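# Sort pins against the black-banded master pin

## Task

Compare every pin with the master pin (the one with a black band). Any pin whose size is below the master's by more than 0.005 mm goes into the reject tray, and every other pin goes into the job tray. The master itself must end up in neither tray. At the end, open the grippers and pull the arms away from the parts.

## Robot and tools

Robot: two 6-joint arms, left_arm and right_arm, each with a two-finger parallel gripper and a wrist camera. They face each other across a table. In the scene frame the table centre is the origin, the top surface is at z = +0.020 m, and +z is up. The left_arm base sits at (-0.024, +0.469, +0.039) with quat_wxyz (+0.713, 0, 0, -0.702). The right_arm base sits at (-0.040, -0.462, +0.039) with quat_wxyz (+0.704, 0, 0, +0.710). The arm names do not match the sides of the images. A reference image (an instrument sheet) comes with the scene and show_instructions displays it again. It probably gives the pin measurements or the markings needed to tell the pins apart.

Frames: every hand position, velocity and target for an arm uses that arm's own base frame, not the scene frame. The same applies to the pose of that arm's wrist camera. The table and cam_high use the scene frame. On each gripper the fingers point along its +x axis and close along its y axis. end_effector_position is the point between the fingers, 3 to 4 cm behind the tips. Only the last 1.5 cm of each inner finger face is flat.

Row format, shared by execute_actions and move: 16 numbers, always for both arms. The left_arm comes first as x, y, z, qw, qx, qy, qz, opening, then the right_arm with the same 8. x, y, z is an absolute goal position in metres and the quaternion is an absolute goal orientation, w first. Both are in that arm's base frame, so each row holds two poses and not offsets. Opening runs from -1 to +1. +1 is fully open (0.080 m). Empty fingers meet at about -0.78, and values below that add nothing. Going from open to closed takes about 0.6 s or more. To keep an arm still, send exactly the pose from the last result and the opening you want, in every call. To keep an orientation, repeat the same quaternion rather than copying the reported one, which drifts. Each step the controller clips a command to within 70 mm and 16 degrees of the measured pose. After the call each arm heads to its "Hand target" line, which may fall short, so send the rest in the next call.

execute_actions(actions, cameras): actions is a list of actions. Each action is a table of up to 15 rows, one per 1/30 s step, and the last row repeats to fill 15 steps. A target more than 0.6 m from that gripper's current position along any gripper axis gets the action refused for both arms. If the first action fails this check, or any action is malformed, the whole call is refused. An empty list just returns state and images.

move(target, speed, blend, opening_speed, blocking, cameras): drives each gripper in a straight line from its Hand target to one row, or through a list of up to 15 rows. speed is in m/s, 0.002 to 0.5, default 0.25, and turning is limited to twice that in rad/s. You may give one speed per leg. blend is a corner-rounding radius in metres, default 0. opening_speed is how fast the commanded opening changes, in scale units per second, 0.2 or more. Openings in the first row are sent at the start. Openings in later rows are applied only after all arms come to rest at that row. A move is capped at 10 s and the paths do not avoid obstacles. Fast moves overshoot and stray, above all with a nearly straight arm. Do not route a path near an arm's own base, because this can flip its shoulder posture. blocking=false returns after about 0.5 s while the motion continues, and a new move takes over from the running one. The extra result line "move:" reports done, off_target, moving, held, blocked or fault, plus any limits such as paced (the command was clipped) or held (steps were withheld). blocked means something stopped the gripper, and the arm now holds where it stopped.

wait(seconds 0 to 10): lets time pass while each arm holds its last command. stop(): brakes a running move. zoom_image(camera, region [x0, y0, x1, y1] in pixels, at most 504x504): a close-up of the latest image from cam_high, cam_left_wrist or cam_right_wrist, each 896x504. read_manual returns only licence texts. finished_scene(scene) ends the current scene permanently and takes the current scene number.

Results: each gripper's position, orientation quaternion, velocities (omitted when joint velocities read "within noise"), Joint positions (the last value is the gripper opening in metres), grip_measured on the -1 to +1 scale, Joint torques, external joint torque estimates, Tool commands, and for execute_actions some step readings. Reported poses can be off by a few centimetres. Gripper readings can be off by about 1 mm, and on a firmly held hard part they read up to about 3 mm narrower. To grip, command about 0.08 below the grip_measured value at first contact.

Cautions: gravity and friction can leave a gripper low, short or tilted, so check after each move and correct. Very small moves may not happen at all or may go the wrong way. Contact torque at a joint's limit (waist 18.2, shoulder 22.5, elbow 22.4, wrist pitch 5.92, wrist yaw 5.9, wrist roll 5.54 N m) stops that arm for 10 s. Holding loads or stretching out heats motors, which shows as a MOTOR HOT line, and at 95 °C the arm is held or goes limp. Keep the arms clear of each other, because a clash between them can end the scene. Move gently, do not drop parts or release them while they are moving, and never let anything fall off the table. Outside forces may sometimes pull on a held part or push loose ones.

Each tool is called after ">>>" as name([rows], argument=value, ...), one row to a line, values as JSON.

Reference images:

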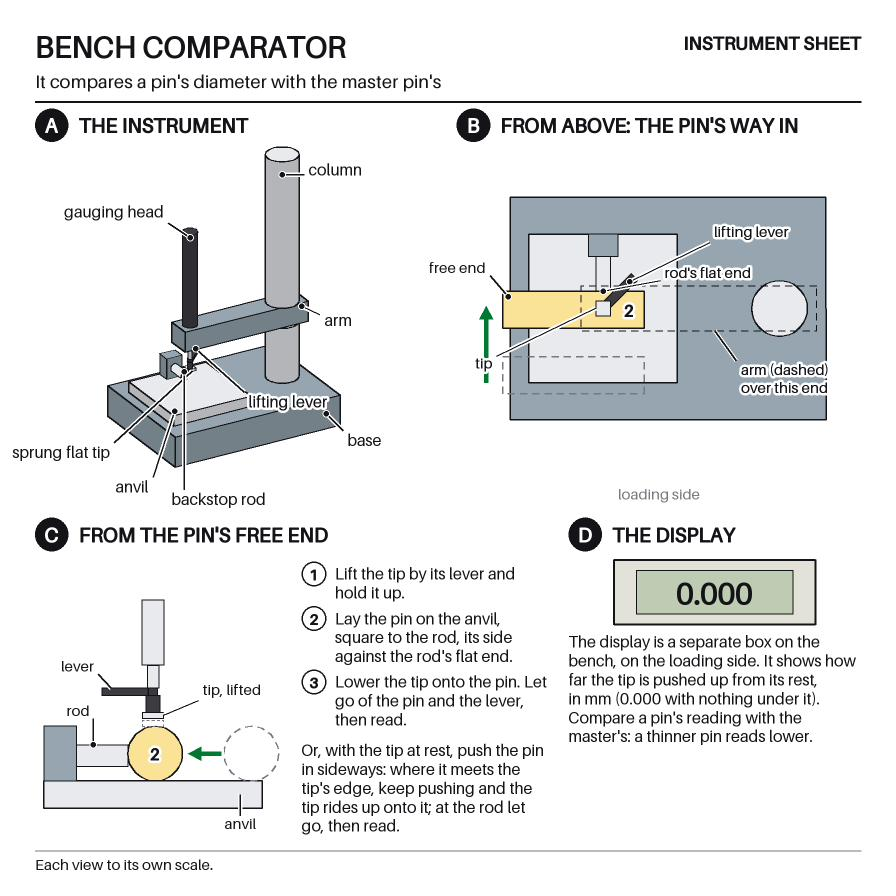

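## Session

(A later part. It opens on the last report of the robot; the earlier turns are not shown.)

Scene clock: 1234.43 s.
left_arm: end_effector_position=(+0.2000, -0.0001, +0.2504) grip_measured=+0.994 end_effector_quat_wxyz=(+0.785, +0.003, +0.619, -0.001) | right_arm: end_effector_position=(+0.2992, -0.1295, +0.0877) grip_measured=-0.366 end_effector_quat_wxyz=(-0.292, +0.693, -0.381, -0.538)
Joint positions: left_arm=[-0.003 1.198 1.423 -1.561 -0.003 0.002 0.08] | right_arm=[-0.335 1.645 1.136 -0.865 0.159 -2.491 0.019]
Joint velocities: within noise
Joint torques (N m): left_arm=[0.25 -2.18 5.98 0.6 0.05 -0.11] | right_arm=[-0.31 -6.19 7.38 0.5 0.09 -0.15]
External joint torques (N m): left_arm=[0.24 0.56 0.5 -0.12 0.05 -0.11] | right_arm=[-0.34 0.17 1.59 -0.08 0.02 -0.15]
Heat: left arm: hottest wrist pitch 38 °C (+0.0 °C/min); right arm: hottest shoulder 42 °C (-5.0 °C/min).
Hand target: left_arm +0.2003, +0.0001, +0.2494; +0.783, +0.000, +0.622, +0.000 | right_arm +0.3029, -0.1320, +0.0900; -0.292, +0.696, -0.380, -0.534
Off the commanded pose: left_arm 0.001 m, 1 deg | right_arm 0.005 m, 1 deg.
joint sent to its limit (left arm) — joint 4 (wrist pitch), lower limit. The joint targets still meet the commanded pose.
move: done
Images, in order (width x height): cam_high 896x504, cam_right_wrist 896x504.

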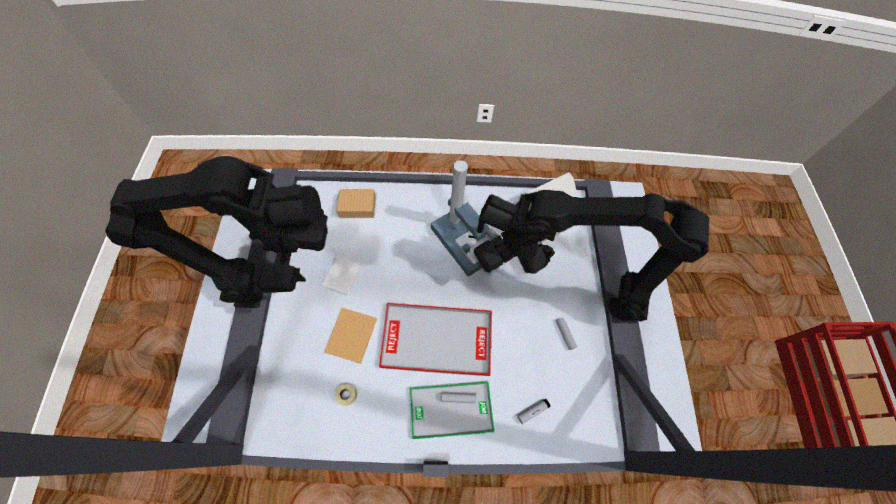

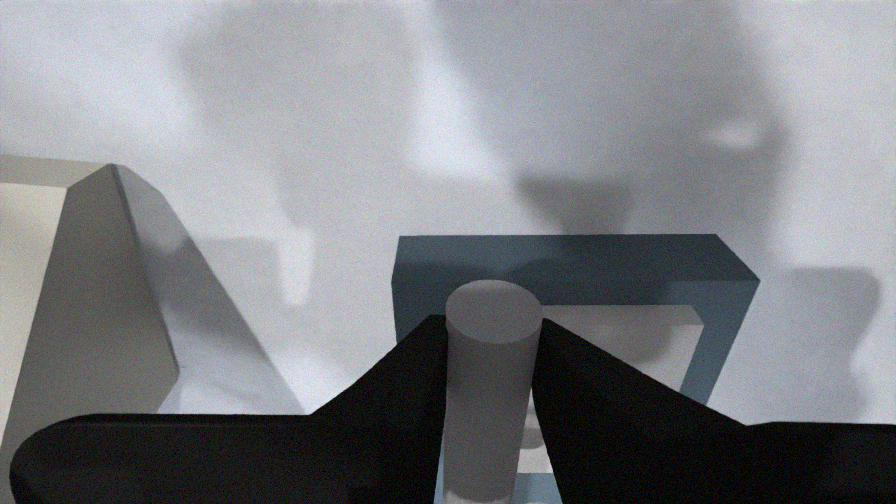

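Same pose, repeatable. Push, release and read in one go.

>>> move([
  [0.2003, 0, 0.2494, 0.783, 0, 0.622, 0, 1, 0.3095, -0.1342, 0.070, 0.2919, -0.6962, 0.3804, 0.5342, -0.43],
  [0.2003, 0, 0.2494, 0.783, 0, 0.622, 0, 1, 0.3095, -0.1342, 0.0572, 0.2919, -0.6962, 0.3804, 0.5342, -0.43],
  [0.2003, 0, 0.2494, 0.783, 0, 0.622, 0, 1, 0.3330, -0.1192, 0.0572, 0.2919, -0.6962, 0.3804, 0.5342, -0.43],
  [0.2003, 0, 0.2494, 0.783, 0, 0.622, 0, 1, 0.3388, -0.1154, 0.0575, 0.2919, -0.6962, 0.3804, 0.5342, -0.43],
], speed=[0.1, 0.05, 0.05, 0.03], blend=[0.005, 0, 0.003, 0], cameras=["cam_right_wrist"])

>>> move([
  [0.2003, 0, 0.2494, 0.783, 0, 0.622, 0, 1, 0.3374, -0.1163, 0.0572, 0.2919, -0.6962, 0.3804, 0.5342, -0.43],
  [0.2003, 0, 0.2494, 0.783, 0, 0.622, 0, 1, 0.3374, -0.1163, 0.0572, 0.2919, -0.6962, 0.3804, 0.5342, 0.0],
  [0.2003, 0, 0.2494, 0.783, 0, 0.622, 0, 1, 0.334, -0.110, 0.11, 0.2919, -0.6962, 0.3804, 0.5342, 0.0],
  [0.2003, 0, 0.2494, 0.783, 0, 0.622, 0, 1, 0.235, -0.12, 0.15, 0.2919, -0.6962, 0.3804, 0.5342, 0.0],
], speed=[0.03, 0.1, 0.1, 0.2], opening_speed=1.5, blend=[0, 0, 0.02, 0], cameras=["cam_high", "cam_right_wrist"])

>>> zoom_image(camera="cam_right_wrist", region=[30, 280, 200, 380])

>>> zoom_image(camera="cam_high", region=[420, 170, 540, 290])

Scene clock: 1256.13 s.
left_arm: end_effector_position=(+0.2000, -0.0001, +0.2504) grip_measured=+0.994 end_effector_quat_wxyz=(+0.785, +0.003, +0.619, -0.001) | right_arm: end_effector_position=(+0.3342, -0.1208, +0.0613) grip_measured=-0.366 end_effector_quat_wxyz=(-0.291, +0.696, -0.388, -0.529)
Joint positions: left_arm=[-0.003 1.198 1.423 -1.561 -0.003 0.002 0.08] | right_arm=[-0.267 1.782 1.181 -0.77 0.188 -2.417 0.019]
Joint velocities: within noise
Joint torques (N m): left_arm=[0.21 -2.22 5.99 0.59 0.04 -0.12] | right_arm=[1.27 -5.76 6.43 0.57 -0.34 0.14]
External joint torques (N m): left_arm=[0.21 0.4 0.54 -0.16 0.05 -0.12] | right_arm=[1.25 1.62 0.68 -0.04 -0.43 0.14]
Heat: left arm: hottest wrist pitch 38 °C (+0.0 °C/min); right arm: hottest shoulder 41 °C (-4.1 °C/min).
Hand target: left_arm +0.2003, +0.0001, +0.2494; +0.783, +0.000, +0.622, +0.000 | right_arm +0.3386, -0.1153, +0.0576; -0.292, +0.696, -0.380, -0.534
Off the commanded pose: left_arm 0.001 m, 1 deg | right_arm 0.008 m, 1 deg.
joint sent to its limit (left arm) — joint 4 (wrist pitch), lower limit. The joint targets still meet the commanded pose.
move: done
Images, in order (width x height): cam_right_wrist 896x504.

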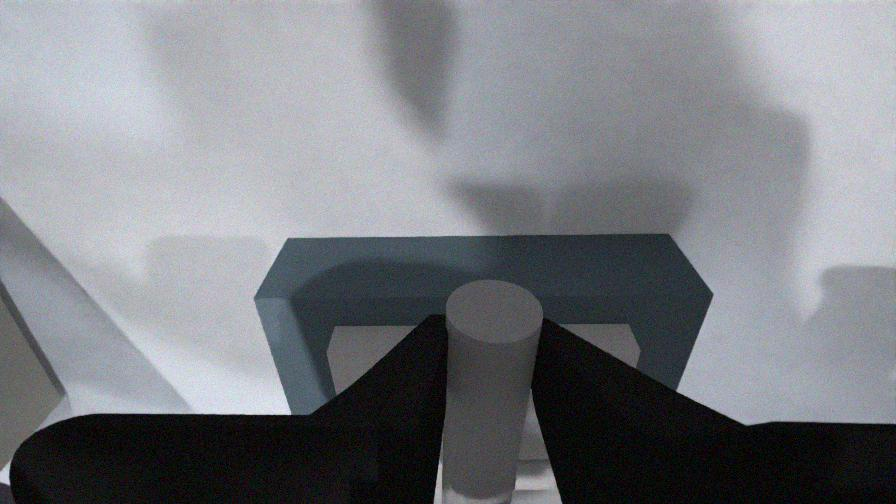

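Scene clock: 1259.10 s.
left_arm: end_effector_position=(+0.2000, -0.0001, +0.2504) grip_measured=+0.994 end_effector_quat_wxyz=(+0.785, +0.003, +0.619, -0.001) | right_arm: end_effector_position=(+0.2379, -0.1204, +0.1507) grip_measured=-0.003 end_effector_quat_wxyz=(-0.292, +0.697, -0.381, -0.533)
Joint positions: left_arm=[-0.003 1.198 1.423 -1.561 -0.003 0.002 0.08] | right_arm=[-0.383 1.367 1.127 -1.113 0.151 -2.539 0.035]
Joint velocities: within noise
Joint torques (N m): left_arm=[0.28 -2.16 5.98 0.61 0.04 -0.11] | right_arm=[-0.33 -5.77 4.81 0.23 -0.02 -0.14]
External joint torques (N m): left_arm=[0.28 0.53 0.53 -0.12 0.04 -0.11] | right_arm=[-0.33 -1.35 -1.15 -0.38 -0.09 -0.14]
Heat: left arm: hottest wrist pitch 38 °C (+0.0 °C/min); right arm: hottest shoulder 41 °C (-4.1 °C/min).
Hand target: left_arm +0.2003, +0.0001, +0.2494; +0.783, +0.000, +0.622, +0.000 | right_arm +0.2351, -0.1200, +0.1500; -0.292, +0.696, -0.380, -0.534
Off the commanded pose: left_arm 0.001 m, 1 deg | right_arm 0.003 m, 0 deg.
joint sent to its limit (left arm) — joint 4 (wrist pitch), lower limit. The joint targets still meet the commanded pose.
move: done
Images, in order (width x height): cam_high 896x504, cam_right_wrist 896x504.

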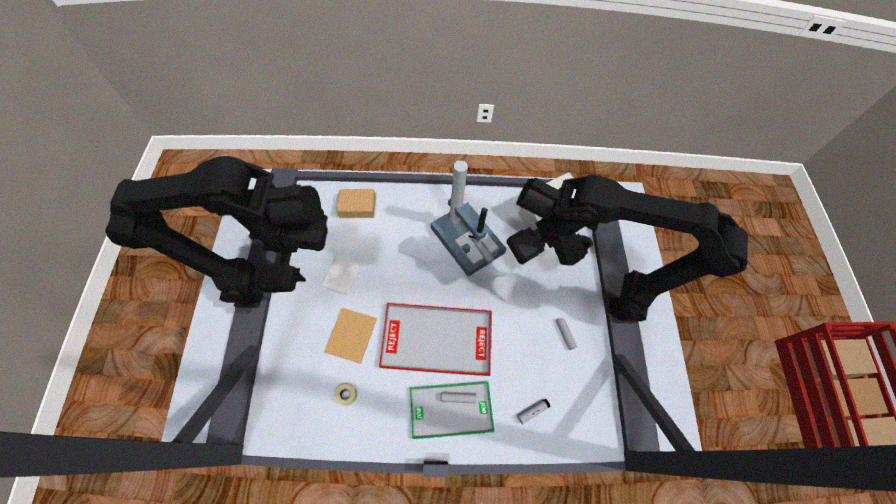

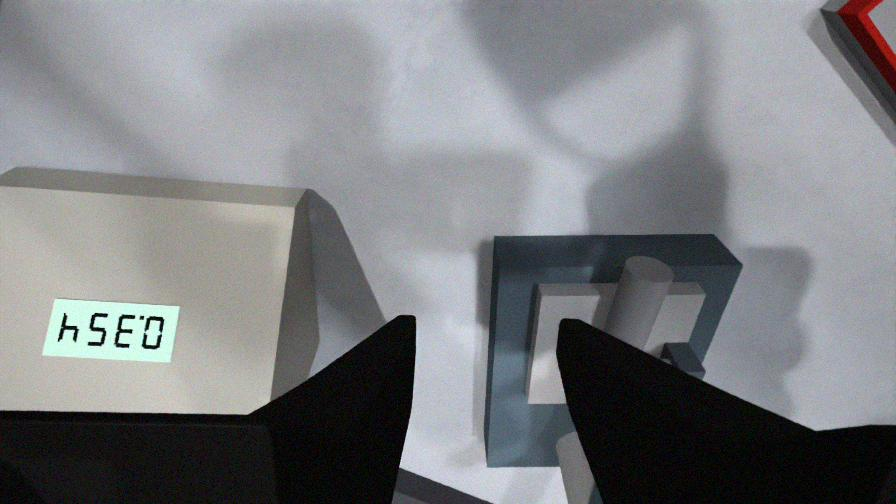

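Scaled by 2.965 from the camera's 896x504 image, which has a finer 1280x720 frame.

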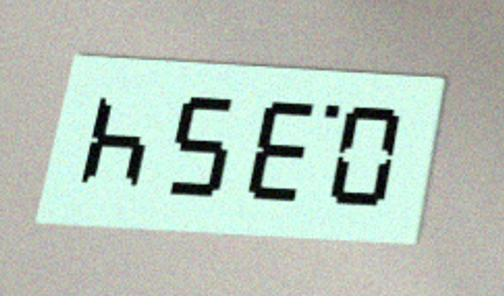

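Scaled by 4.200 from the camera's 896x504 image, which has a finer 1280x720 frame.

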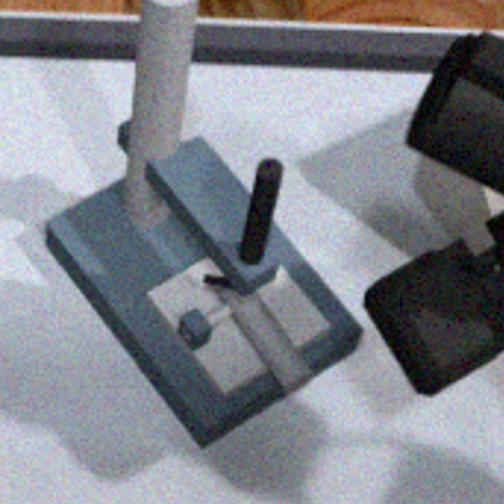

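>>> move([
  [0.2003, 0, 0.2494, 0.783, 0, 0.622, 0, 1, 0.332, -0.109, 0.12, 0.2919, -0.6962, 0.3804, 0.5342, 0.0],
  [0.2003, 0, 0.2494, 0.783, 0, 0.622, 0, 1, 0.3345, -0.1180, 0.0550, 0.2919, -0.6962, 0.3804, 0.5342, 0.0],
  [0.2003, 0, 0.2494, 0.783, 0, 0.622, 0, 1, 0.3345, -0.1180, 0.0550, 0.2919, -0.6962, 0.3804, 0.5342, -0.43],
  [0.2003, 0, 0.2494, 0.783, 0, 0.622, 0, 1, 0.294, -0.1425, 0.058, 0.2919, -0.6962, 0.3804, 0.5342, -0.43],
  [0.2003, 0, 0.2494, 0.783, 0, 0.622, 0, 1, 0.26, -0.08, 0.14, 0.2919, -0.6962, 0.3804, 0.5342, -0.43],
  [0.2003, 0, 0.2494, 0.783, 0, 0.622, 0, 1, 0.30, 0.10, 0.14, 0.2588, -0.7092, 0.3373, 0.5442, -0.43],
  [0.2003, 0, 0.2494, 0.783, 0, 0.622, 0, 1, 0.380, 0.213, 0.065, 0, -0.7934, 0, 0.6088, -0.43],
], speed=[0.2, 0.1, 0.1, 0.1, 0.2, 0.25, 0.2], opening_speed=1.5, blend=[0.015, 0, 0, 0.01, 0.03, 0.05, 0], cameras=["cam_high", "cam_right_wrist"])

Scene clock: 1285.73 s.
left_arm: end_effector_position=(+0.2000, -0.0001, +0.2504) grip_measured=+0.994 end_effector_quat_wxyz=(+0.785, +0.003, +0.619, -0.001) | right_arm: end_effector_position=(+0.3769, +0.2099, +0.0640) grip_measured=-0.362 end_effector_quat_wxyz=(-0.001, +0.791, -0.004, -0.612)
Joint positions: left_arm=[-0.003 1.198 1.423 -1.561 -0.003 0.002 0.08] | right_arm=[0.556 2.045 1.554 -0.865 0.137 -2.593 0.019]
Joint velocities: within noise
Joint torques (N m): left_arm=[0.23 -2.11 6 0.6 0.05 -0.11] | right_arm=[0.24 -9.02 7.45 0.5 0.06 -0.15]
External joint torques (N m): left_arm=[0.23 0.52 0.58 -0.13 0.05 -0.11] | right_arm=[0.3 0.33 1.61 -0.1 -0.01 -0.14]
Heat: left arm: hottest wrist pitch 38 °C (+0.0 °C/min); right arm: hottest shoulder 42 °C (+0.0 °C/min).
Hand target: left_arm +0.2003, +0.0001, +0.2494; +0.783, +0.000, +0.622, +0.000 | right_arm +0.3799, +0.2130, +0.0650; +0.000, +0.793, +0.000, -0.609
Off the commanded pose: left_arm 0.001 m, 1 deg | right_arm 0.004 m, 1 deg.
joint sent to its limit (left arm) — joint 4 (wrist pitch), lower limit. The joint targets still meet the commanded pose.
move: done
Images, in order (width x height): cam_high 896x504, cam_right_wrist 896x504.

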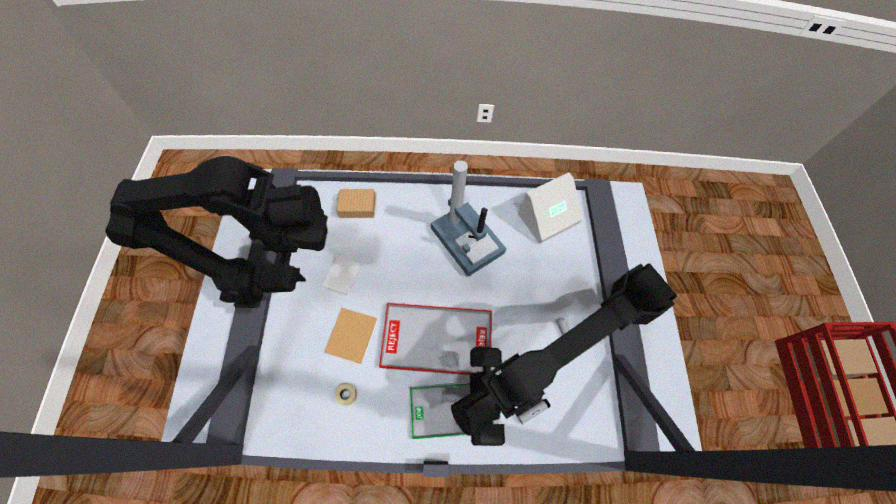

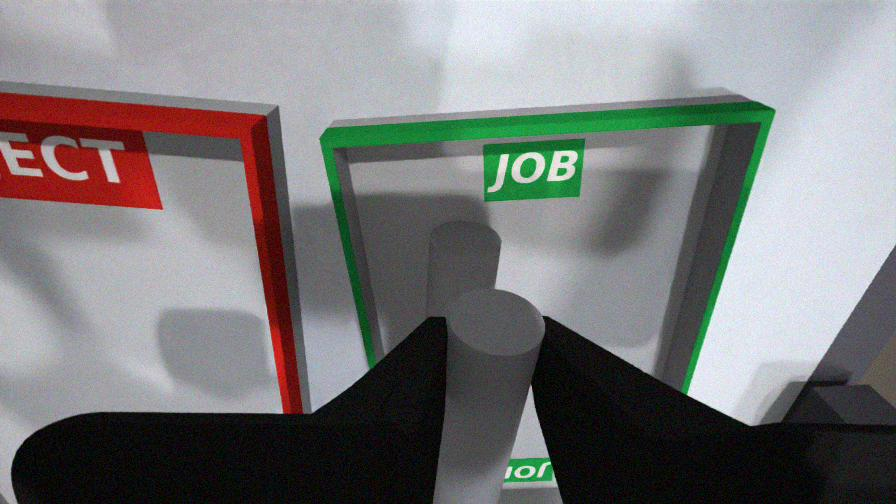

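>>> move([
  [0.2003, 0, 0.2494, 0.783, 0, 0.622, 0, 1, 0.383, 0.250, 0.06, 0, -0.7934, 0, 0.6088, -0.43],
  [0.2003, 0, 0.2494, 0.783, 0, 0.622, 0, 1, 0.383, 0.250, 0.0195, 0, -0.7934, 0, 0.6088, -0.43],
], speed=[0.15, 0.06], cameras=["cam_right_wrist"])

Scene clock: 1299.17 s.
left_arm: end_effector_position=(+0.2000, -0.0001, +0.2504) grip_measured=+0.994 end_effector_quat_wxyz=(+0.785, +0.003, +0.619, -0.001) | right_arm: end_effector_position=(+0.3842, +0.2528, +0.0270) grip_measured=-0.362 end_effector_quat_wxyz=(-0.002, +0.797, +0.006, -0.604)
Joint positions: left_arm=[-0.003 1.198 1.423 -1.561 -0.003 0.002 0.08] | right_arm=[0.631 2.181 1.61 -0.769 0.15 -2.534 0.019]
Joint velocities: within noise
Joint torques (N m): left_arm=[0.23 -2.16 6.05 0.61 0.04 -0.11] | right_arm=[-0.32 -9.34 4.62 0.5 0.14 0.16]
External joint torques (N m): left_arm=[0.24 0.53 0.59 -0.11 0.05 -0.11] | right_arm=[-0.36 0.82 -1.11 -0.13 0.07 0.16]
Heat: left arm: hottest wrist pitch 38 °C (+0.0 °C/min); right arm: hottest shoulder 43 °C (+1.0 °C/min).
Hand target: left_arm +0.2003, +0.0001, +0.2494; +0.783, +0.000, +0.622, +0.000 | right_arm +0.3829, +0.2500, +0.0196; +0.000, +0.793, +0.000, -0.609
Off the commanded pose: left_arm 0.001 m, 1 deg | right_arm 0.008 m, 1 deg.
joint sent to its limit (left arm) — joint 4 (wrist pitch), lower limit. The joint targets still meet the commanded pose.
move: done
Images, in order (width x height): cam_right_wrist 896x504.

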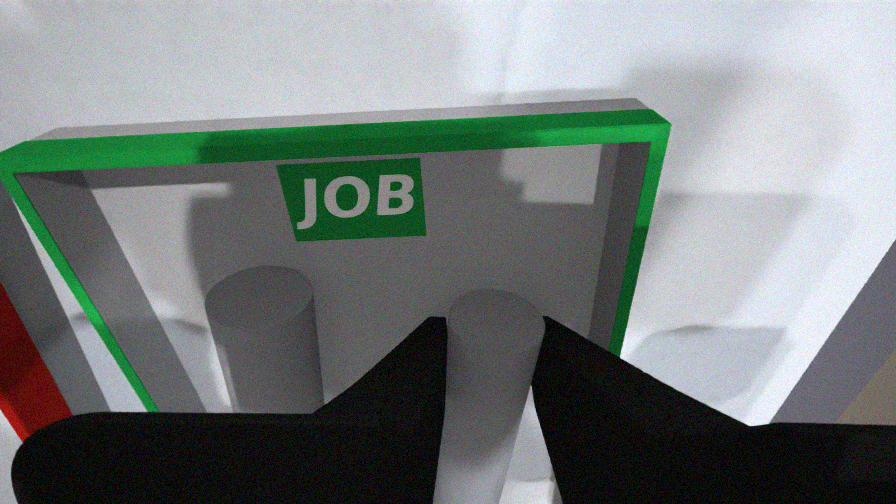

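>>> move([
  [0.2003, 0, 0.2494, 0.783, 0, 0.622, 0, 1, 0.383, 0.250, 0.0185, 0, -0.7934, 0, 0.6088, -0.43],
  [0.2003, 0, 0.2494, 0.783, 0, 0.622, 0, 1, 0.383, 0.250, 0.0185, 0, -0.7934, 0, 0.6088, -0.2],
  [0.2003, 0, 0.2494, 0.783, 0, 0.622, 0, 1, 0.375, 0.250, 0.10, 0, -0.7934, 0, 0.6088, -0.2],
  [0.2003, 0, 0.2494, 0.783, 0, 0.622, 0, 1, 0.30, 0.15, 0.16, 0.2919, -0.6962, 0.3804, 0.5342, 0.1],
  [0.2003, 0, 0.2494, 0.783, 0, 0.622, 0, 1, 0.17, 0.08, 0.18, 0.2919, -0.6962, 0.3804, 0.5342, 0.1],
], speed=[0.04, 0.1, 0.12, 0.25, 0.25], blend=[0, 0, 0.02, 0.03, 0], opening_speed=0.6, cameras=["cam_high", "cam_right_wrist"])

Scene clock: 1328.70 s.
left_arm: end_effector_position=(+0.2000, -0.0001, +0.2504) grip_measured=+0.994 end_effector_quat_wxyz=(+0.785, +0.003, +0.619, -0.001) | right_arm: end_effector_position=(+0.1722, +0.0810, +0.1808) grip_measured=+0.097 end_effector_quat_wxyz=(-0.292, +0.696, -0.379, -0.535)
Joint positions: left_arm=[-0.003 1.198 1.423 -1.561 -0.003 0.002 0.08] | right_arm=[0.644 1.266 1.179 -1.502 0.26 -1.496 0.039]
Joint velocities: within noise
Joint torques (N m): left_arm=[0.25 -2.18 6.01 0.6 0.05 -0.11] | right_arm=[0.34 -4.38 4.38 -0.08 0.15 0.17]
External joint torques (N m): left_arm=[0.26 0.53 0.52 -0.14 0.05 -0.11] | right_arm=[0.34 -1.11 -1.21 -0.35 0.04 0.17]
Heat: left arm: hottest wrist pitch 38 °C (+0.0 °C/min); right arm: hottest shoulder 49 °C (+8.0 °C/min).
Hand target: left_arm +0.2003, +0.0001, +0.2494; +0.783, +0.000, +0.622, +0.000 | right_arm +0.1700, +0.0800, +0.1800; -0.292, +0.696, -0.380, -0.534
Off the commanded pose: left_arm 0.001 m, 1 deg | right_arm 0.003 m, 0 deg.
joint sent to its limit (left arm) — joint 4 (wrist pitch), lower limit. The joint targets still meet the commanded pose.
move: done; blend cut to 0 m at target 4; target 2's new opening was sent with right_arm's hand 0.009 m and 1 deg from that target
Images, in order (width x height): cam_high 896x504, cam_right_wrist 896x504.

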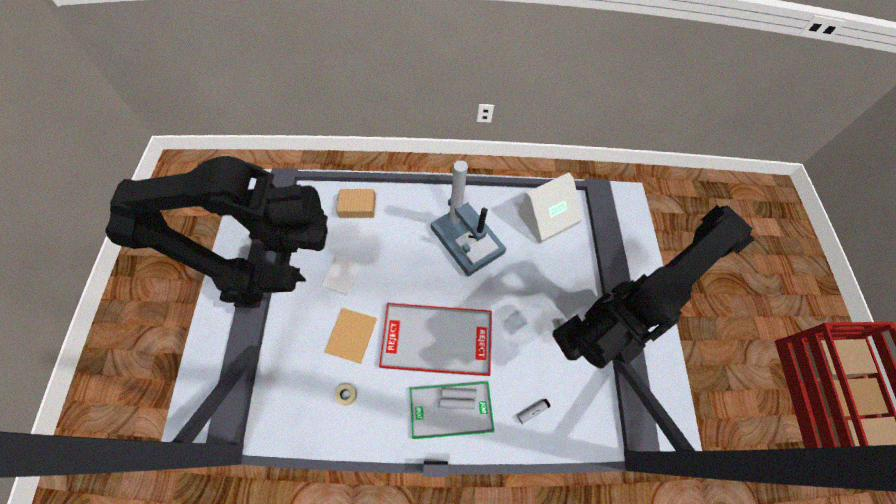

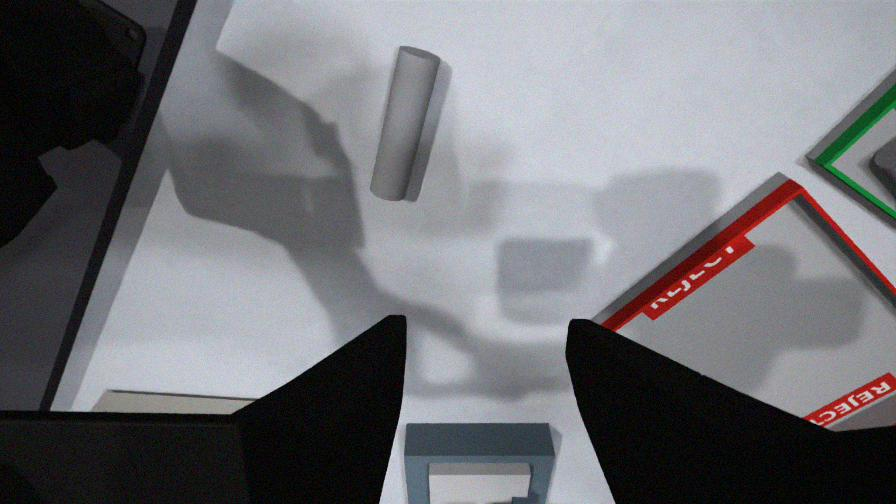

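>>> move([
  [0.2003, 0, 0.2494, 0.783, 0, 0.622, 0, 1, 0.138, 0.093, 0.06, 0.3535, -0.6459, 0.4607, 0.4956, 0.1],
], speed=[0.15], cameras=["cam_high", "cam_right_wrist"])

Scene clock: 1346.50 s.
left_arm: end_effector_position=(+0.2000, -0.0001, +0.2504) grip_measured=+0.994 end_effector_quat_wxyz=(+0.785, +0.003, +0.619, -0.001) | right_arm: end_effector_position=(+0.1402, +0.0940, +0.0629) grip_measured=+0.097 end_effector_quat_wxyz=(-0.358, +0.647, -0.456, -0.495)
Joint positions: left_arm=[-0.003 1.198 1.423 -1.561 -0.003 0.002 0.08] | right_arm=[0.8 1.301 0.729 -1.106 0.235 -1.09 0.039]
Joint velocities: within noise
Joint torques (N m): left_arm=[0.22 -2.16 6.02 0.59 0.05 -0.11] | right_arm=[0.32 -2.74 4.03 0 0.03 0.16]
External joint torques (N m): left_arm=[0.23 0.53 0.56 -0.14 0.06 -0.11] | right_arm=[0.32 0.47 -1.24 -0.14 -0.08 0.16]
Heat: left arm: hottest wrist pitch 38 °C (+0.0 °C/min); right arm: hottest shoulder 45 °C (+3.0 °C/min).
Hand target: left_arm +0.2003, +0.0001, +0.2494; +0.783, +0.000, +0.622, +0.000 | right_arm +0.1380, +0.0929, +0.0601; -0.353, +0.646, -0.461, -0.495
Off the commanded pose: left_arm 0.001 m, 1 deg | right_arm 0.004 m, 1 deg.
joint sent to its limit (left arm) — joint 4 (wrist pitch), lower limit. The joint targets still meet the commanded pose.
move: done
Images, in order (width x height): cam_high 896x504, cam_right_wrist 896x504.

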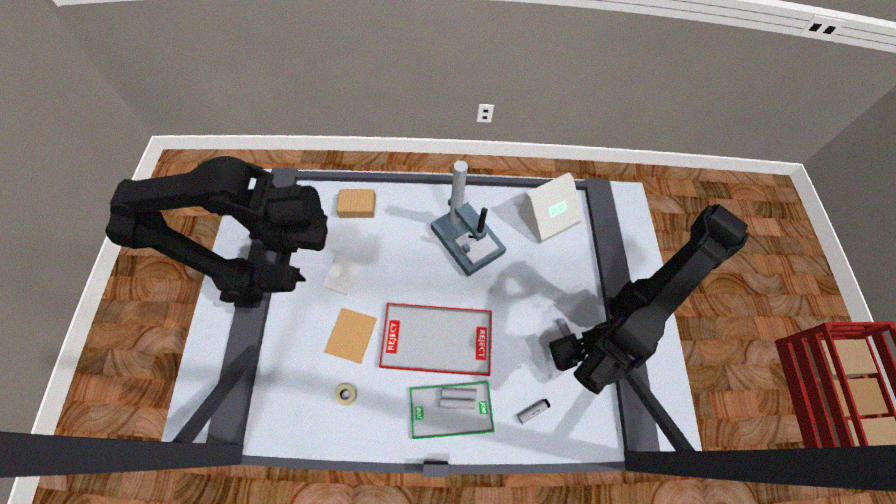

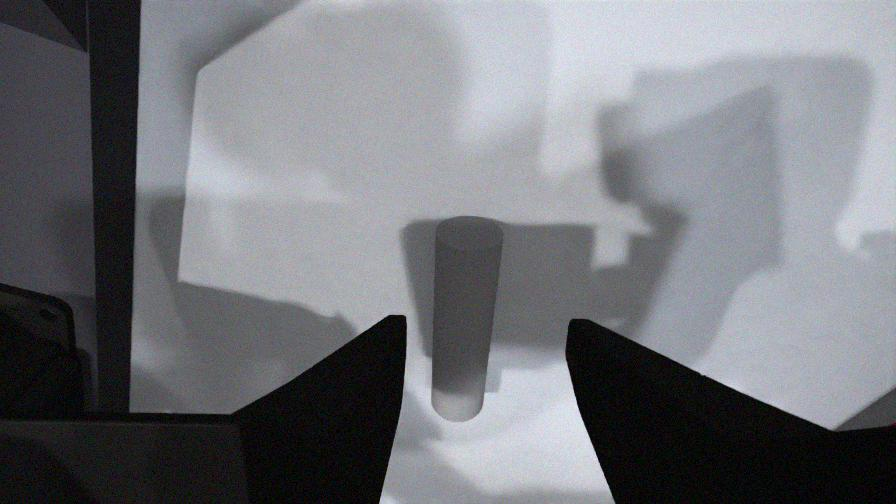

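>>> move([
  [0.2003, 0, 0.2494, 0.783, 0, 0.622, 0, 1, 0.1383, 0.0852, 0.045, 0.3621, -0.6378, 0.4719, 0.4894, 0.1],
  [0.2003, 0, 0.2494, 0.783, 0, 0.622, 0, 1, 0.1383, 0.0852, 0.016, 0.3621, -0.6378, 0.4719, 0.4894, 0.1],
], speed=[0.1, 0.06], cameras=["cam_right_wrist"])

Scene clock: 1357.63 s.
left_arm: end_effector_position=(+0.2000, -0.0001, +0.2504) grip_measured=+0.994 end_effector_quat_wxyz=(+0.785, +0.003, +0.619, -0.001) | right_arm: end_effector_position=(+0.1402, +0.0876, +0.0186) grip_measured=+0.097 end_effector_quat_wxyz=(-0.365, +0.640, -0.466, -0.489)
Joint positions: left_arm=[-0.003 1.198 1.423 -1.561 -0.003 0.002 0.08] | right_arm=[0.771 1.377 0.59 -0.892 0.234 -1.089 0.039]
Joint velocities: within noise
Joint torques (N m): left_arm=[0.27 -2.2 6 0.6 0.05 -0.12] | right_arm=[-0.31 -2.71 3.5 0 0.04 0.13]
External joint torques (N m): left_arm=[0.26 0.5 0.55 -0.11 0.05 -0.12] | right_arm=[-0.31 0.57 -1.26 -0.14 -0.06 0.13]
Heat: left arm: hottest wrist pitch 38 °C (+0.0 °C/min); right arm: hottest shoulder 43 °C (+0.0 °C/min).
Hand target: left_arm +0.2003, +0.0001, +0.2494; +0.783, +0.000, +0.622, +0.000 | right_arm +0.1382, +0.0852, +0.0160; -0.362, +0.638, -0.472, -0.489
Off the commanded pose: left_arm 0.001 m, 1 deg | right_arm 0.004 m, 1 deg.
joint sent to its limit (left arm) — joint 4 (wrist pitch), lower limit. The joint targets still meet the commanded pose.
move: done
Images, in order (width x height): cam_right_wrist 896x504.

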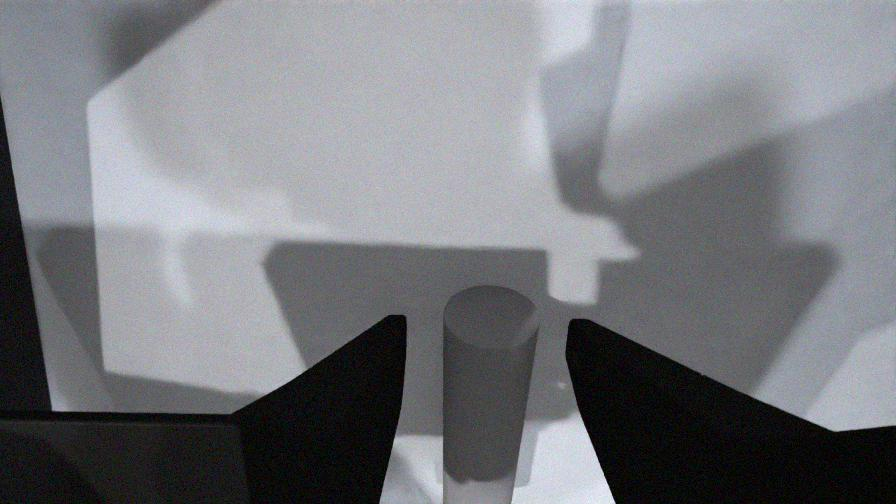

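>>> move([
  [0.2003, 0, 0.2494, 0.783, 0, 0.622, 0, 1, 0.1383, 0.0852, 0.016, 0.3621, -0.6378, 0.4719, 0.4894, 0.1],
  [0.2003, 0, 0.2494, 0.783, 0, 0.622, 0, 1, 0.1383, 0.0852, 0.016, 0.3621, -0.6378, 0.4719, 0.4894, -0.43],
  [0.2003, 0, 0.2494, 0.783, 0, 0.622, 0, 1, 0.15, 0.08, 0.10, 0.3621, -0.6378, 0.4719, 0.4894, -0.43],
  [0.2003, 0, 0.2494, 0.783, 0, 0.622, 0, 1, 0.24, -0.05, 0.14, 0.2919, -0.6962, 0.3804, 0.5342, -0.43],
  [0.2003, 0, 0.2494, 0.783, 0, 0.622, 0, 1, 0.303, -0.132, 0.09, 0.2919, -0.6962, 0.3804, 0.5342, -0.43],
  [0.2003, 0, 0.2494, 0.783, 0, 0.622, 0, 1, 0.3095, -0.1342, 0.070, 0.2919, -0.6962, 0.3804, 0.5342, -0.43],
], speed=[0.05, 0.1, 0.15, 0.25, 0.15, 0.1], blend=[0, 0, 0.02, 0.03, 0.01, 0], opening_speed=1.5, cameras=["cam_right_wrist"])

>>> move([
  [0.2003, 0, 0.2494, 0.783, 0, 0.622, 0, 1, 0.3095, -0.1342, 0.0568, 0.2919, -0.6962, 0.3804, 0.5342, -0.43],
  [0.2003, 0, 0.2494, 0.783, 0, 0.622, 0, 1, 0.3330, -0.1192, 0.0568, 0.2919, -0.6962, 0.3804, 0.5342, -0.43],
  [0.2003, 0, 0.2494, 0.783, 0, 0.622, 0, 1, 0.3388, -0.1154, 0.0571, 0.2919, -0.6962, 0.3804, 0.5342, -0.43],
], speed=[0.05, 0.05, 0.03], blend=[0, 0.003, 0], cameras=["cam_right_wrist"])

Scene clock: 1384.07 s.
left_arm: end_effector_position=(+0.2000, -0.0001, +0.2504) grip_measured=+0.994 end_effector_quat_wxyz=(+0.785, +0.003, +0.619, -0.001) | right_arm: end_effector_position=(+0.3097, -0.1331, +0.0720) grip_measured=-0.367 end_effector_quat_wxyz=(-0.293, +0.697, -0.380, -0.532)
Joint positions: left_arm=[-0.003 1.198 1.423 -1.561 -0.003 0.002 0.08] | right_arm=[-0.335 1.693 1.121 -0.787 0.159 -2.491 0.019]
Joint velocities: within noise
Joint torques (N m): left_arm=[0.21 -2.18 5.99 0.59 0.05 -0.1] | right_arm=[-0.33 -6.4 5.5 0.56 0.09 -0.16]
External joint torques (N m): left_arm=[0.23 0.47 0.56 -0.14 0.05 -0.1] | right_arm=[-0.3 0.3 -0.24 -0.04 0.01 -0.16]
Heat: left arm: hottest wrist pitch 38 °C (+0.0 °C/min); right arm: hottest shoulder 40 °C (-9.1 °C/min).
Hand target: left_arm +0.2003, +0.0001, +0.2494; +0.783, +0.000, +0.622, +0.000 | right_arm +0.3095, -0.1341, +0.0700; -0.292, +0.696, -0.380, -0.534
Off the commanded pose: left_arm 0.001 m, 1 deg | right_arm 0.002 m, 0 deg.
joint sent to its limit (left arm) — joint 4 (wrist pitch), lower limit. The joint targets still meet the commanded pose.
move: done
Images, in order (width x height): cam_right_wrist 896x504.

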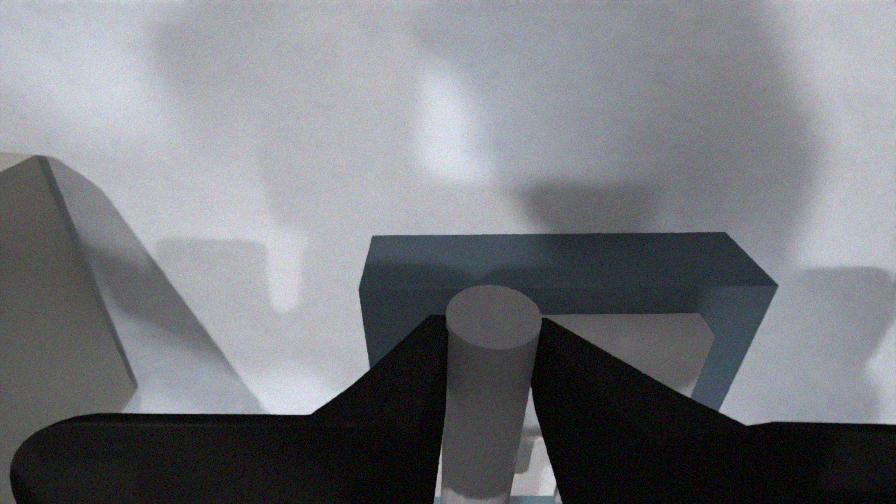

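Scene clock: 1385.50 s.
left_arm: end_effector_position=(+0.2000, -0.0001, +0.2504) grip_measured=+0.994 end_effector_quat_wxyz=(+0.785, +0.003, +0.619, -0.001) | right_arm: end_effector_position=(+0.3346, -0.1210, +0.0617) grip_measured=-0.367 end_effector_quat_wxyz=(-0.290, +0.697, -0.388, -0.528)
Joint positions: left_arm=[-0.003 1.198 1.423 -1.561 -0.003 0.002 0.08] | right_arm=[-0.267 1.782 1.181 -0.768 0.189 -2.418 0.019]
Joint velocities: within noise
Joint torques (N m): left_arm=[0.21 -2.17 5.99 0.61 0.03 -0.12] | right_arm=[1.33 -5.62 6.42 0.56 -0.37 0.15]
External joint torques (N m): left_arm=[0.2 0.48 0.56 -0.12 0.04 -0.11] | right_arm=[1.36 1.66 0.78 -0.02 -0.46 0.15]
Heat: left arm: hottest wrist pitch 38 °C (+0.0 °C/min); right arm: hottest shoulder 40 °C (-9.1 °C/min).
Hand target: left_arm +0.2003, +0.0001, +0.2494; +0.783, +0.000, +0.622, +0.000 | right_arm +0.3386, -0.1154, +0.0572; -0.292, +0.696, -0.380, -0.534
Off the commanded pose: left_arm 0.001 m, 1 deg | right_arm 0.008 m, 1 deg.
joint sent to its limit (left arm) — joint 4 (wrist pitch), lower limit. The joint targets still meet the commanded pose.
move: done
Images, in order (width x height): cam_right_wrist 896x504.

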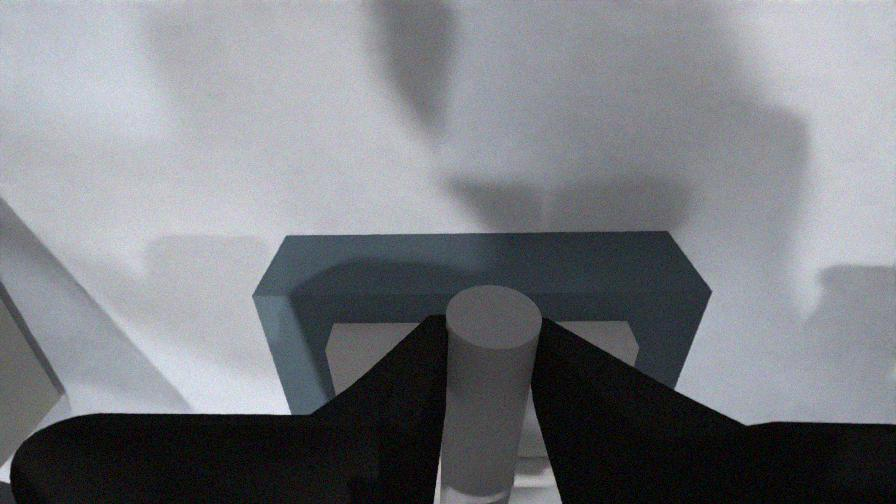

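>>> move([
  [0.2003, 0, 0.2494, 0.783, 0, 0.622, 0, 1, 0.3374, -0.1163, 0.0572, 0.2919, -0.6962, 0.3804, 0.5342, -0.43],
  [0.2003, 0, 0.2494, 0.783, 0, 0.622, 0, 1, 0.3374, -0.1163, 0.0572, 0.2919, -0.6962, 0.3804, 0.5342, 0.0],
  [0.2003, 0, 0.2494, 0.783, 0, 0.622, 0, 1, 0.334, -0.110, 0.11, 0.2919, -0.6962, 0.3804, 0.5342, 0.0],
  [0.2003, 0, 0.2494, 0.783, 0, 0.622, 0, 1, 0.235, -0.12, 0.15, 0.2919, -0.6962, 0.3804, 0.5342, 0.0],
], speed=[0.03, 0.1, 0.1, 0.2], opening_speed=1.5, blend=[0, 0, 0.02, 0], cameras=["cam_high", "cam_right_wrist"])

>>> zoom_image(camera="cam_right_wrist", region=[30, 280, 200, 380])

>>> zoom_image(camera="cam_high", region=[420, 170, 540, 290])

Scene clock: 1407.53 s.
left_arm: end_effector_position=(+0.2000, -0.0001, +0.2504) grip_measured=+0.994 end_effector_quat_wxyz=(+0.785, +0.003, +0.619, -0.001) | right_arm: end_effector_position=(+0.2379, -0.1204, +0.1507) grip_measured=-0.003 end_effector_quat_wxyz=(-0.292, +0.697, -0.381, -0.533)
Joint positions: left_arm=[-0.003 1.198 1.423 -1.561 -0.003 0.002 0.08] | right_arm=[-0.383 1.367 1.127 -1.113 0.151 -2.539 0.035]
Joint velocities: within noise
Joint torques (N m): left_arm=[0.23 -2.14 6 0.59 0.04 -0.11] | right_arm=[-0.35 -5.78 4.82 0.25 -0.01 -0.14]
External joint torques (N m): left_arm=[0.23 0.55 0.55 -0.13 0.05 -0.11] | right_arm=[-0.32 -1.31 -1.17 -0.34 -0.08 -0.14]
Heat: left arm: hottest wrist pitch 38 °C (+0.0 °C/min); right arm: hottest shoulder 40 °C (-5.0 °C/min).
Hand target: left_arm +0.2003, +0.0001, +0.2494; +0.783, +0.000, +0.622, +0.000 | right_arm +0.2351, -0.1200, +0.1500; -0.292, +0.696, -0.380, -0.534
Off the commanded pose: left_arm 0.001 m, 1 deg | right_arm 0.003 m, 0 deg.
joint sent to its limit (left arm) — joint 4 (wrist pitch), lower limit. The joint targets still meet the commanded pose.
move: done
Images, in order (width x height): cam_high 896x504, cam_right_wrist 896x504.

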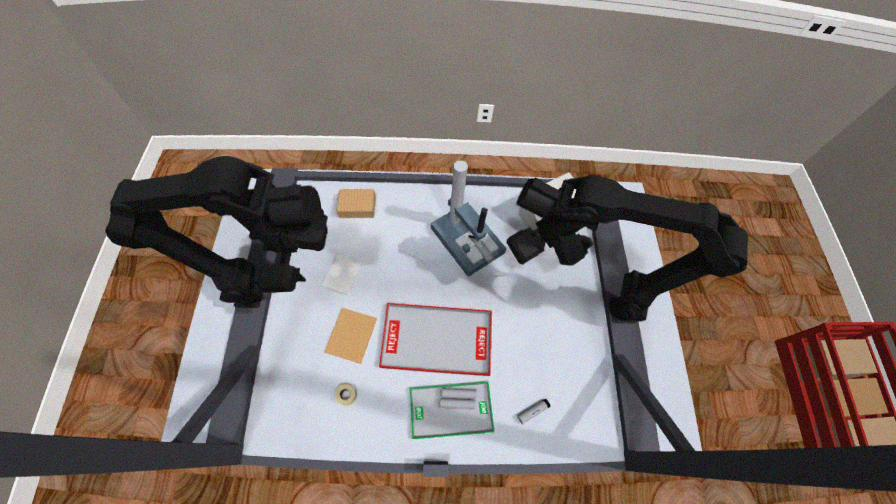

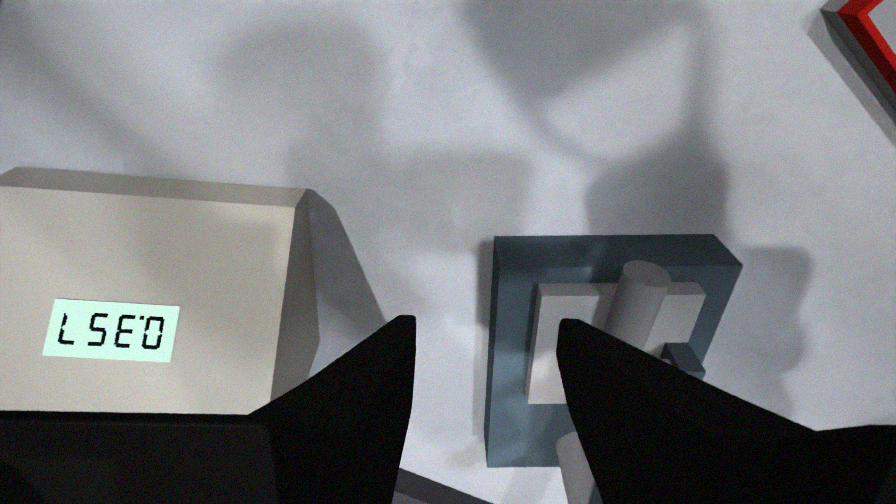

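Scaled by 2.965 from the camera's 896x504 image, which has a finer 1280x720 frame.

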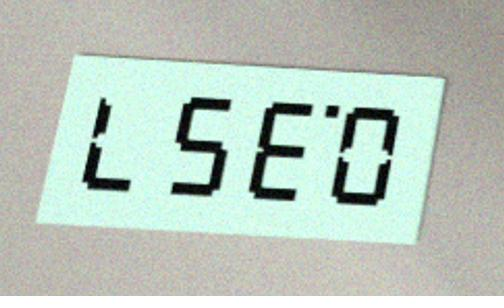

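Scaled by 4.200 from the camera's 896x504 image, which has a finer 1280x720 frame.

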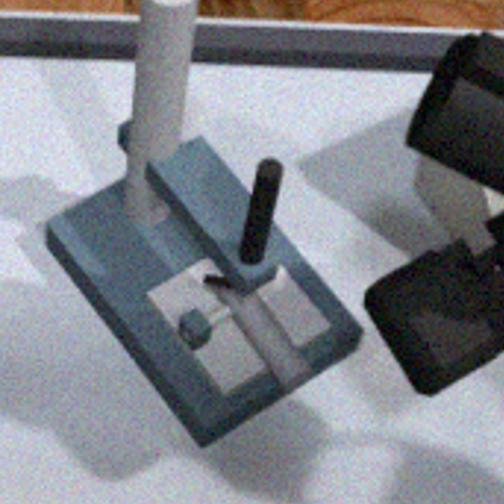

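>>> move([
  [0.2003, 0, 0.2494, 0.783, 0, 0.622, 0, 1, 0.332, -0.109, 0.12, 0.2919, -0.6962, 0.3804, 0.5342, 0.0],
  [0.2003, 0, 0.2494, 0.783, 0, 0.622, 0, 1, 0.3345, -0.1180, 0.0550, 0.2919, -0.6962, 0.3804, 0.5342, 0.0],
  [0.2003, 0, 0.2494, 0.783, 0, 0.622, 0, 1, 0.3345, -0.1180, 0.0550, 0.2919, -0.6962, 0.3804, 0.5342, -0.43],
  [0.2003, 0, 0.2494, 0.783, 0, 0.622, 0, 1, 0.294, -0.1425, 0.058, 0.2919, -0.6962, 0.3804, 0.5342, -0.43],
  [0.2003, 0, 0.2494, 0.783, 0, 0.622, 0, 1, 0.26, -0.08, 0.14, 0.2919, -0.6962, 0.3804, 0.5342, -0.43],
  [0.2003, 0, 0.2494, 0.783, 0, 0.622, 0, 1, 0.30, 0.10, 0.14, 0.2588, -0.7092, 0.3373, 0.5442, -0.43],
  [0.2003, 0, 0.2494, 0.783, 0, 0.622, 0, 1, 0.380, 0.255, 0.065, 0, -0.7934, 0, 0.6088, -0.43],
  [0.2003, 0, 0.2494, 0.783, 0, 0.622, 0, 1, 0.383, 0.256, 0.03, 0, -0.7934, 0, 0.6088, -0.43],
], speed=[0.2, 0.1, 0.1, 0.1, 0.2, 0.25, 0.2, 0.1], opening_speed=1.5, blend=[0.015, 0, 0, 0.01, 0.03, 0.05, 0.01, 0], cameras=["cam_high", "cam_right_wrist"])

Scene clock: 1447.73 s.
left_arm: end_effector_position=(+0.2000, -0.0001, +0.2504) grip_measured=+0.994 end_effector_quat_wxyz=(+0.785, +0.003, +0.619, -0.001) | right_arm: end_effector_position=(+0.3833, +0.2562, +0.0327) grip_measured=-0.363 end_effector_quat_wxyz=(-0.003, +0.794, -0.001, -0.608)
Joint positions: left_arm=[-0.003 1.198 1.423 -1.561 -0.003 0.002 0.08] | right_arm=[0.639 2.189 1.649 -0.815 0.154 -2.513 0.019]
Joint velocities: within noise
Joint torques (N m): left_arm=[0.21 -2.17 6.01 0.6 0.05 -0.12] | right_arm=[-0.01 -10.25 5.28 0.49 0.08 -0.14]
External joint torques (N m): left_arm=[0.21 0.55 0.57 -0.11 0.05 -0.12] | right_arm=[0.06 -0.09 -0.46 -0.11 0 -0.14]
Heat: left arm: hottest wrist pitch 37 °C (-1.0 °C/min); right arm: hottest shoulder 41 °C (+1.0 °C/min).
Hand target: left_arm +0.2003, +0.0001, +0.2494; +0.783, +0.000, +0.622, +0.000 | right_arm +0.3831, +0.2559, +0.0301; +0.000, +0.793, +0.000, -0.609
Off the commanded pose: left_arm 0.001 m, 1 deg | right_arm 0.003 m, 0 deg.
joint sent to its limit (left arm) — joint 4 (wrist pitch), lower limit. The joint targets still meet the commanded pose.
move: done
Images, in order (width x height): cam_high 896x504, cam_right_wrist 896x504.

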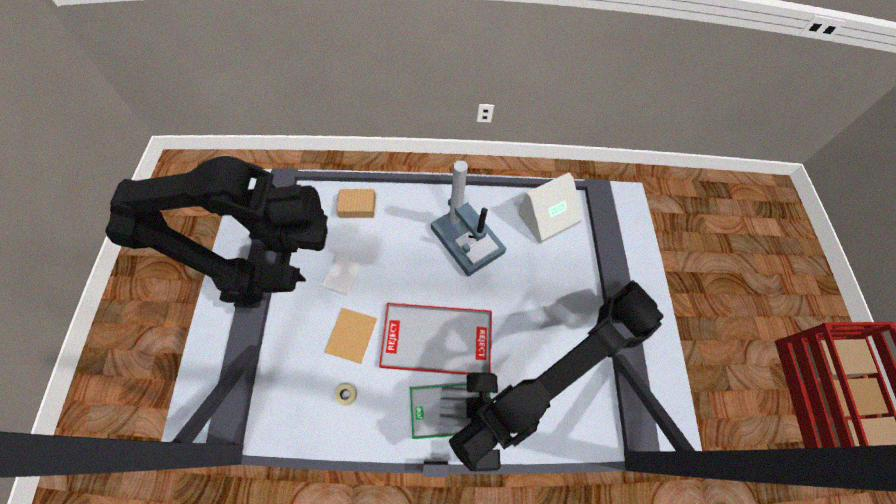

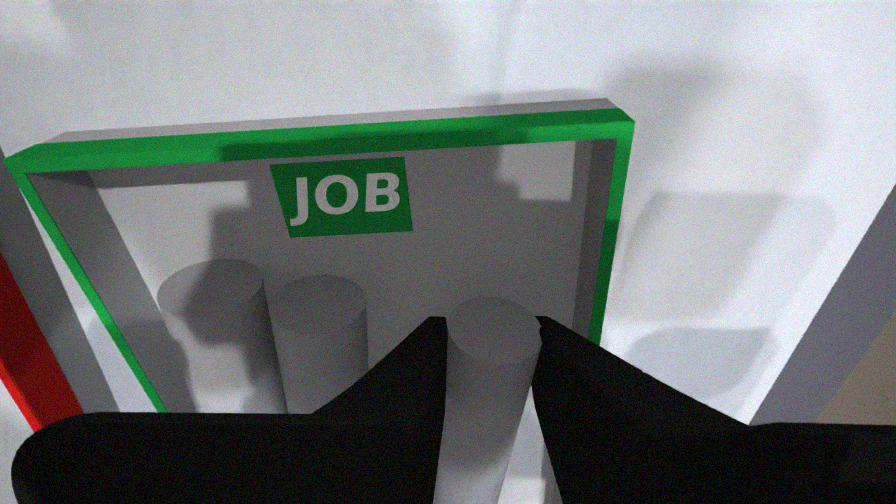

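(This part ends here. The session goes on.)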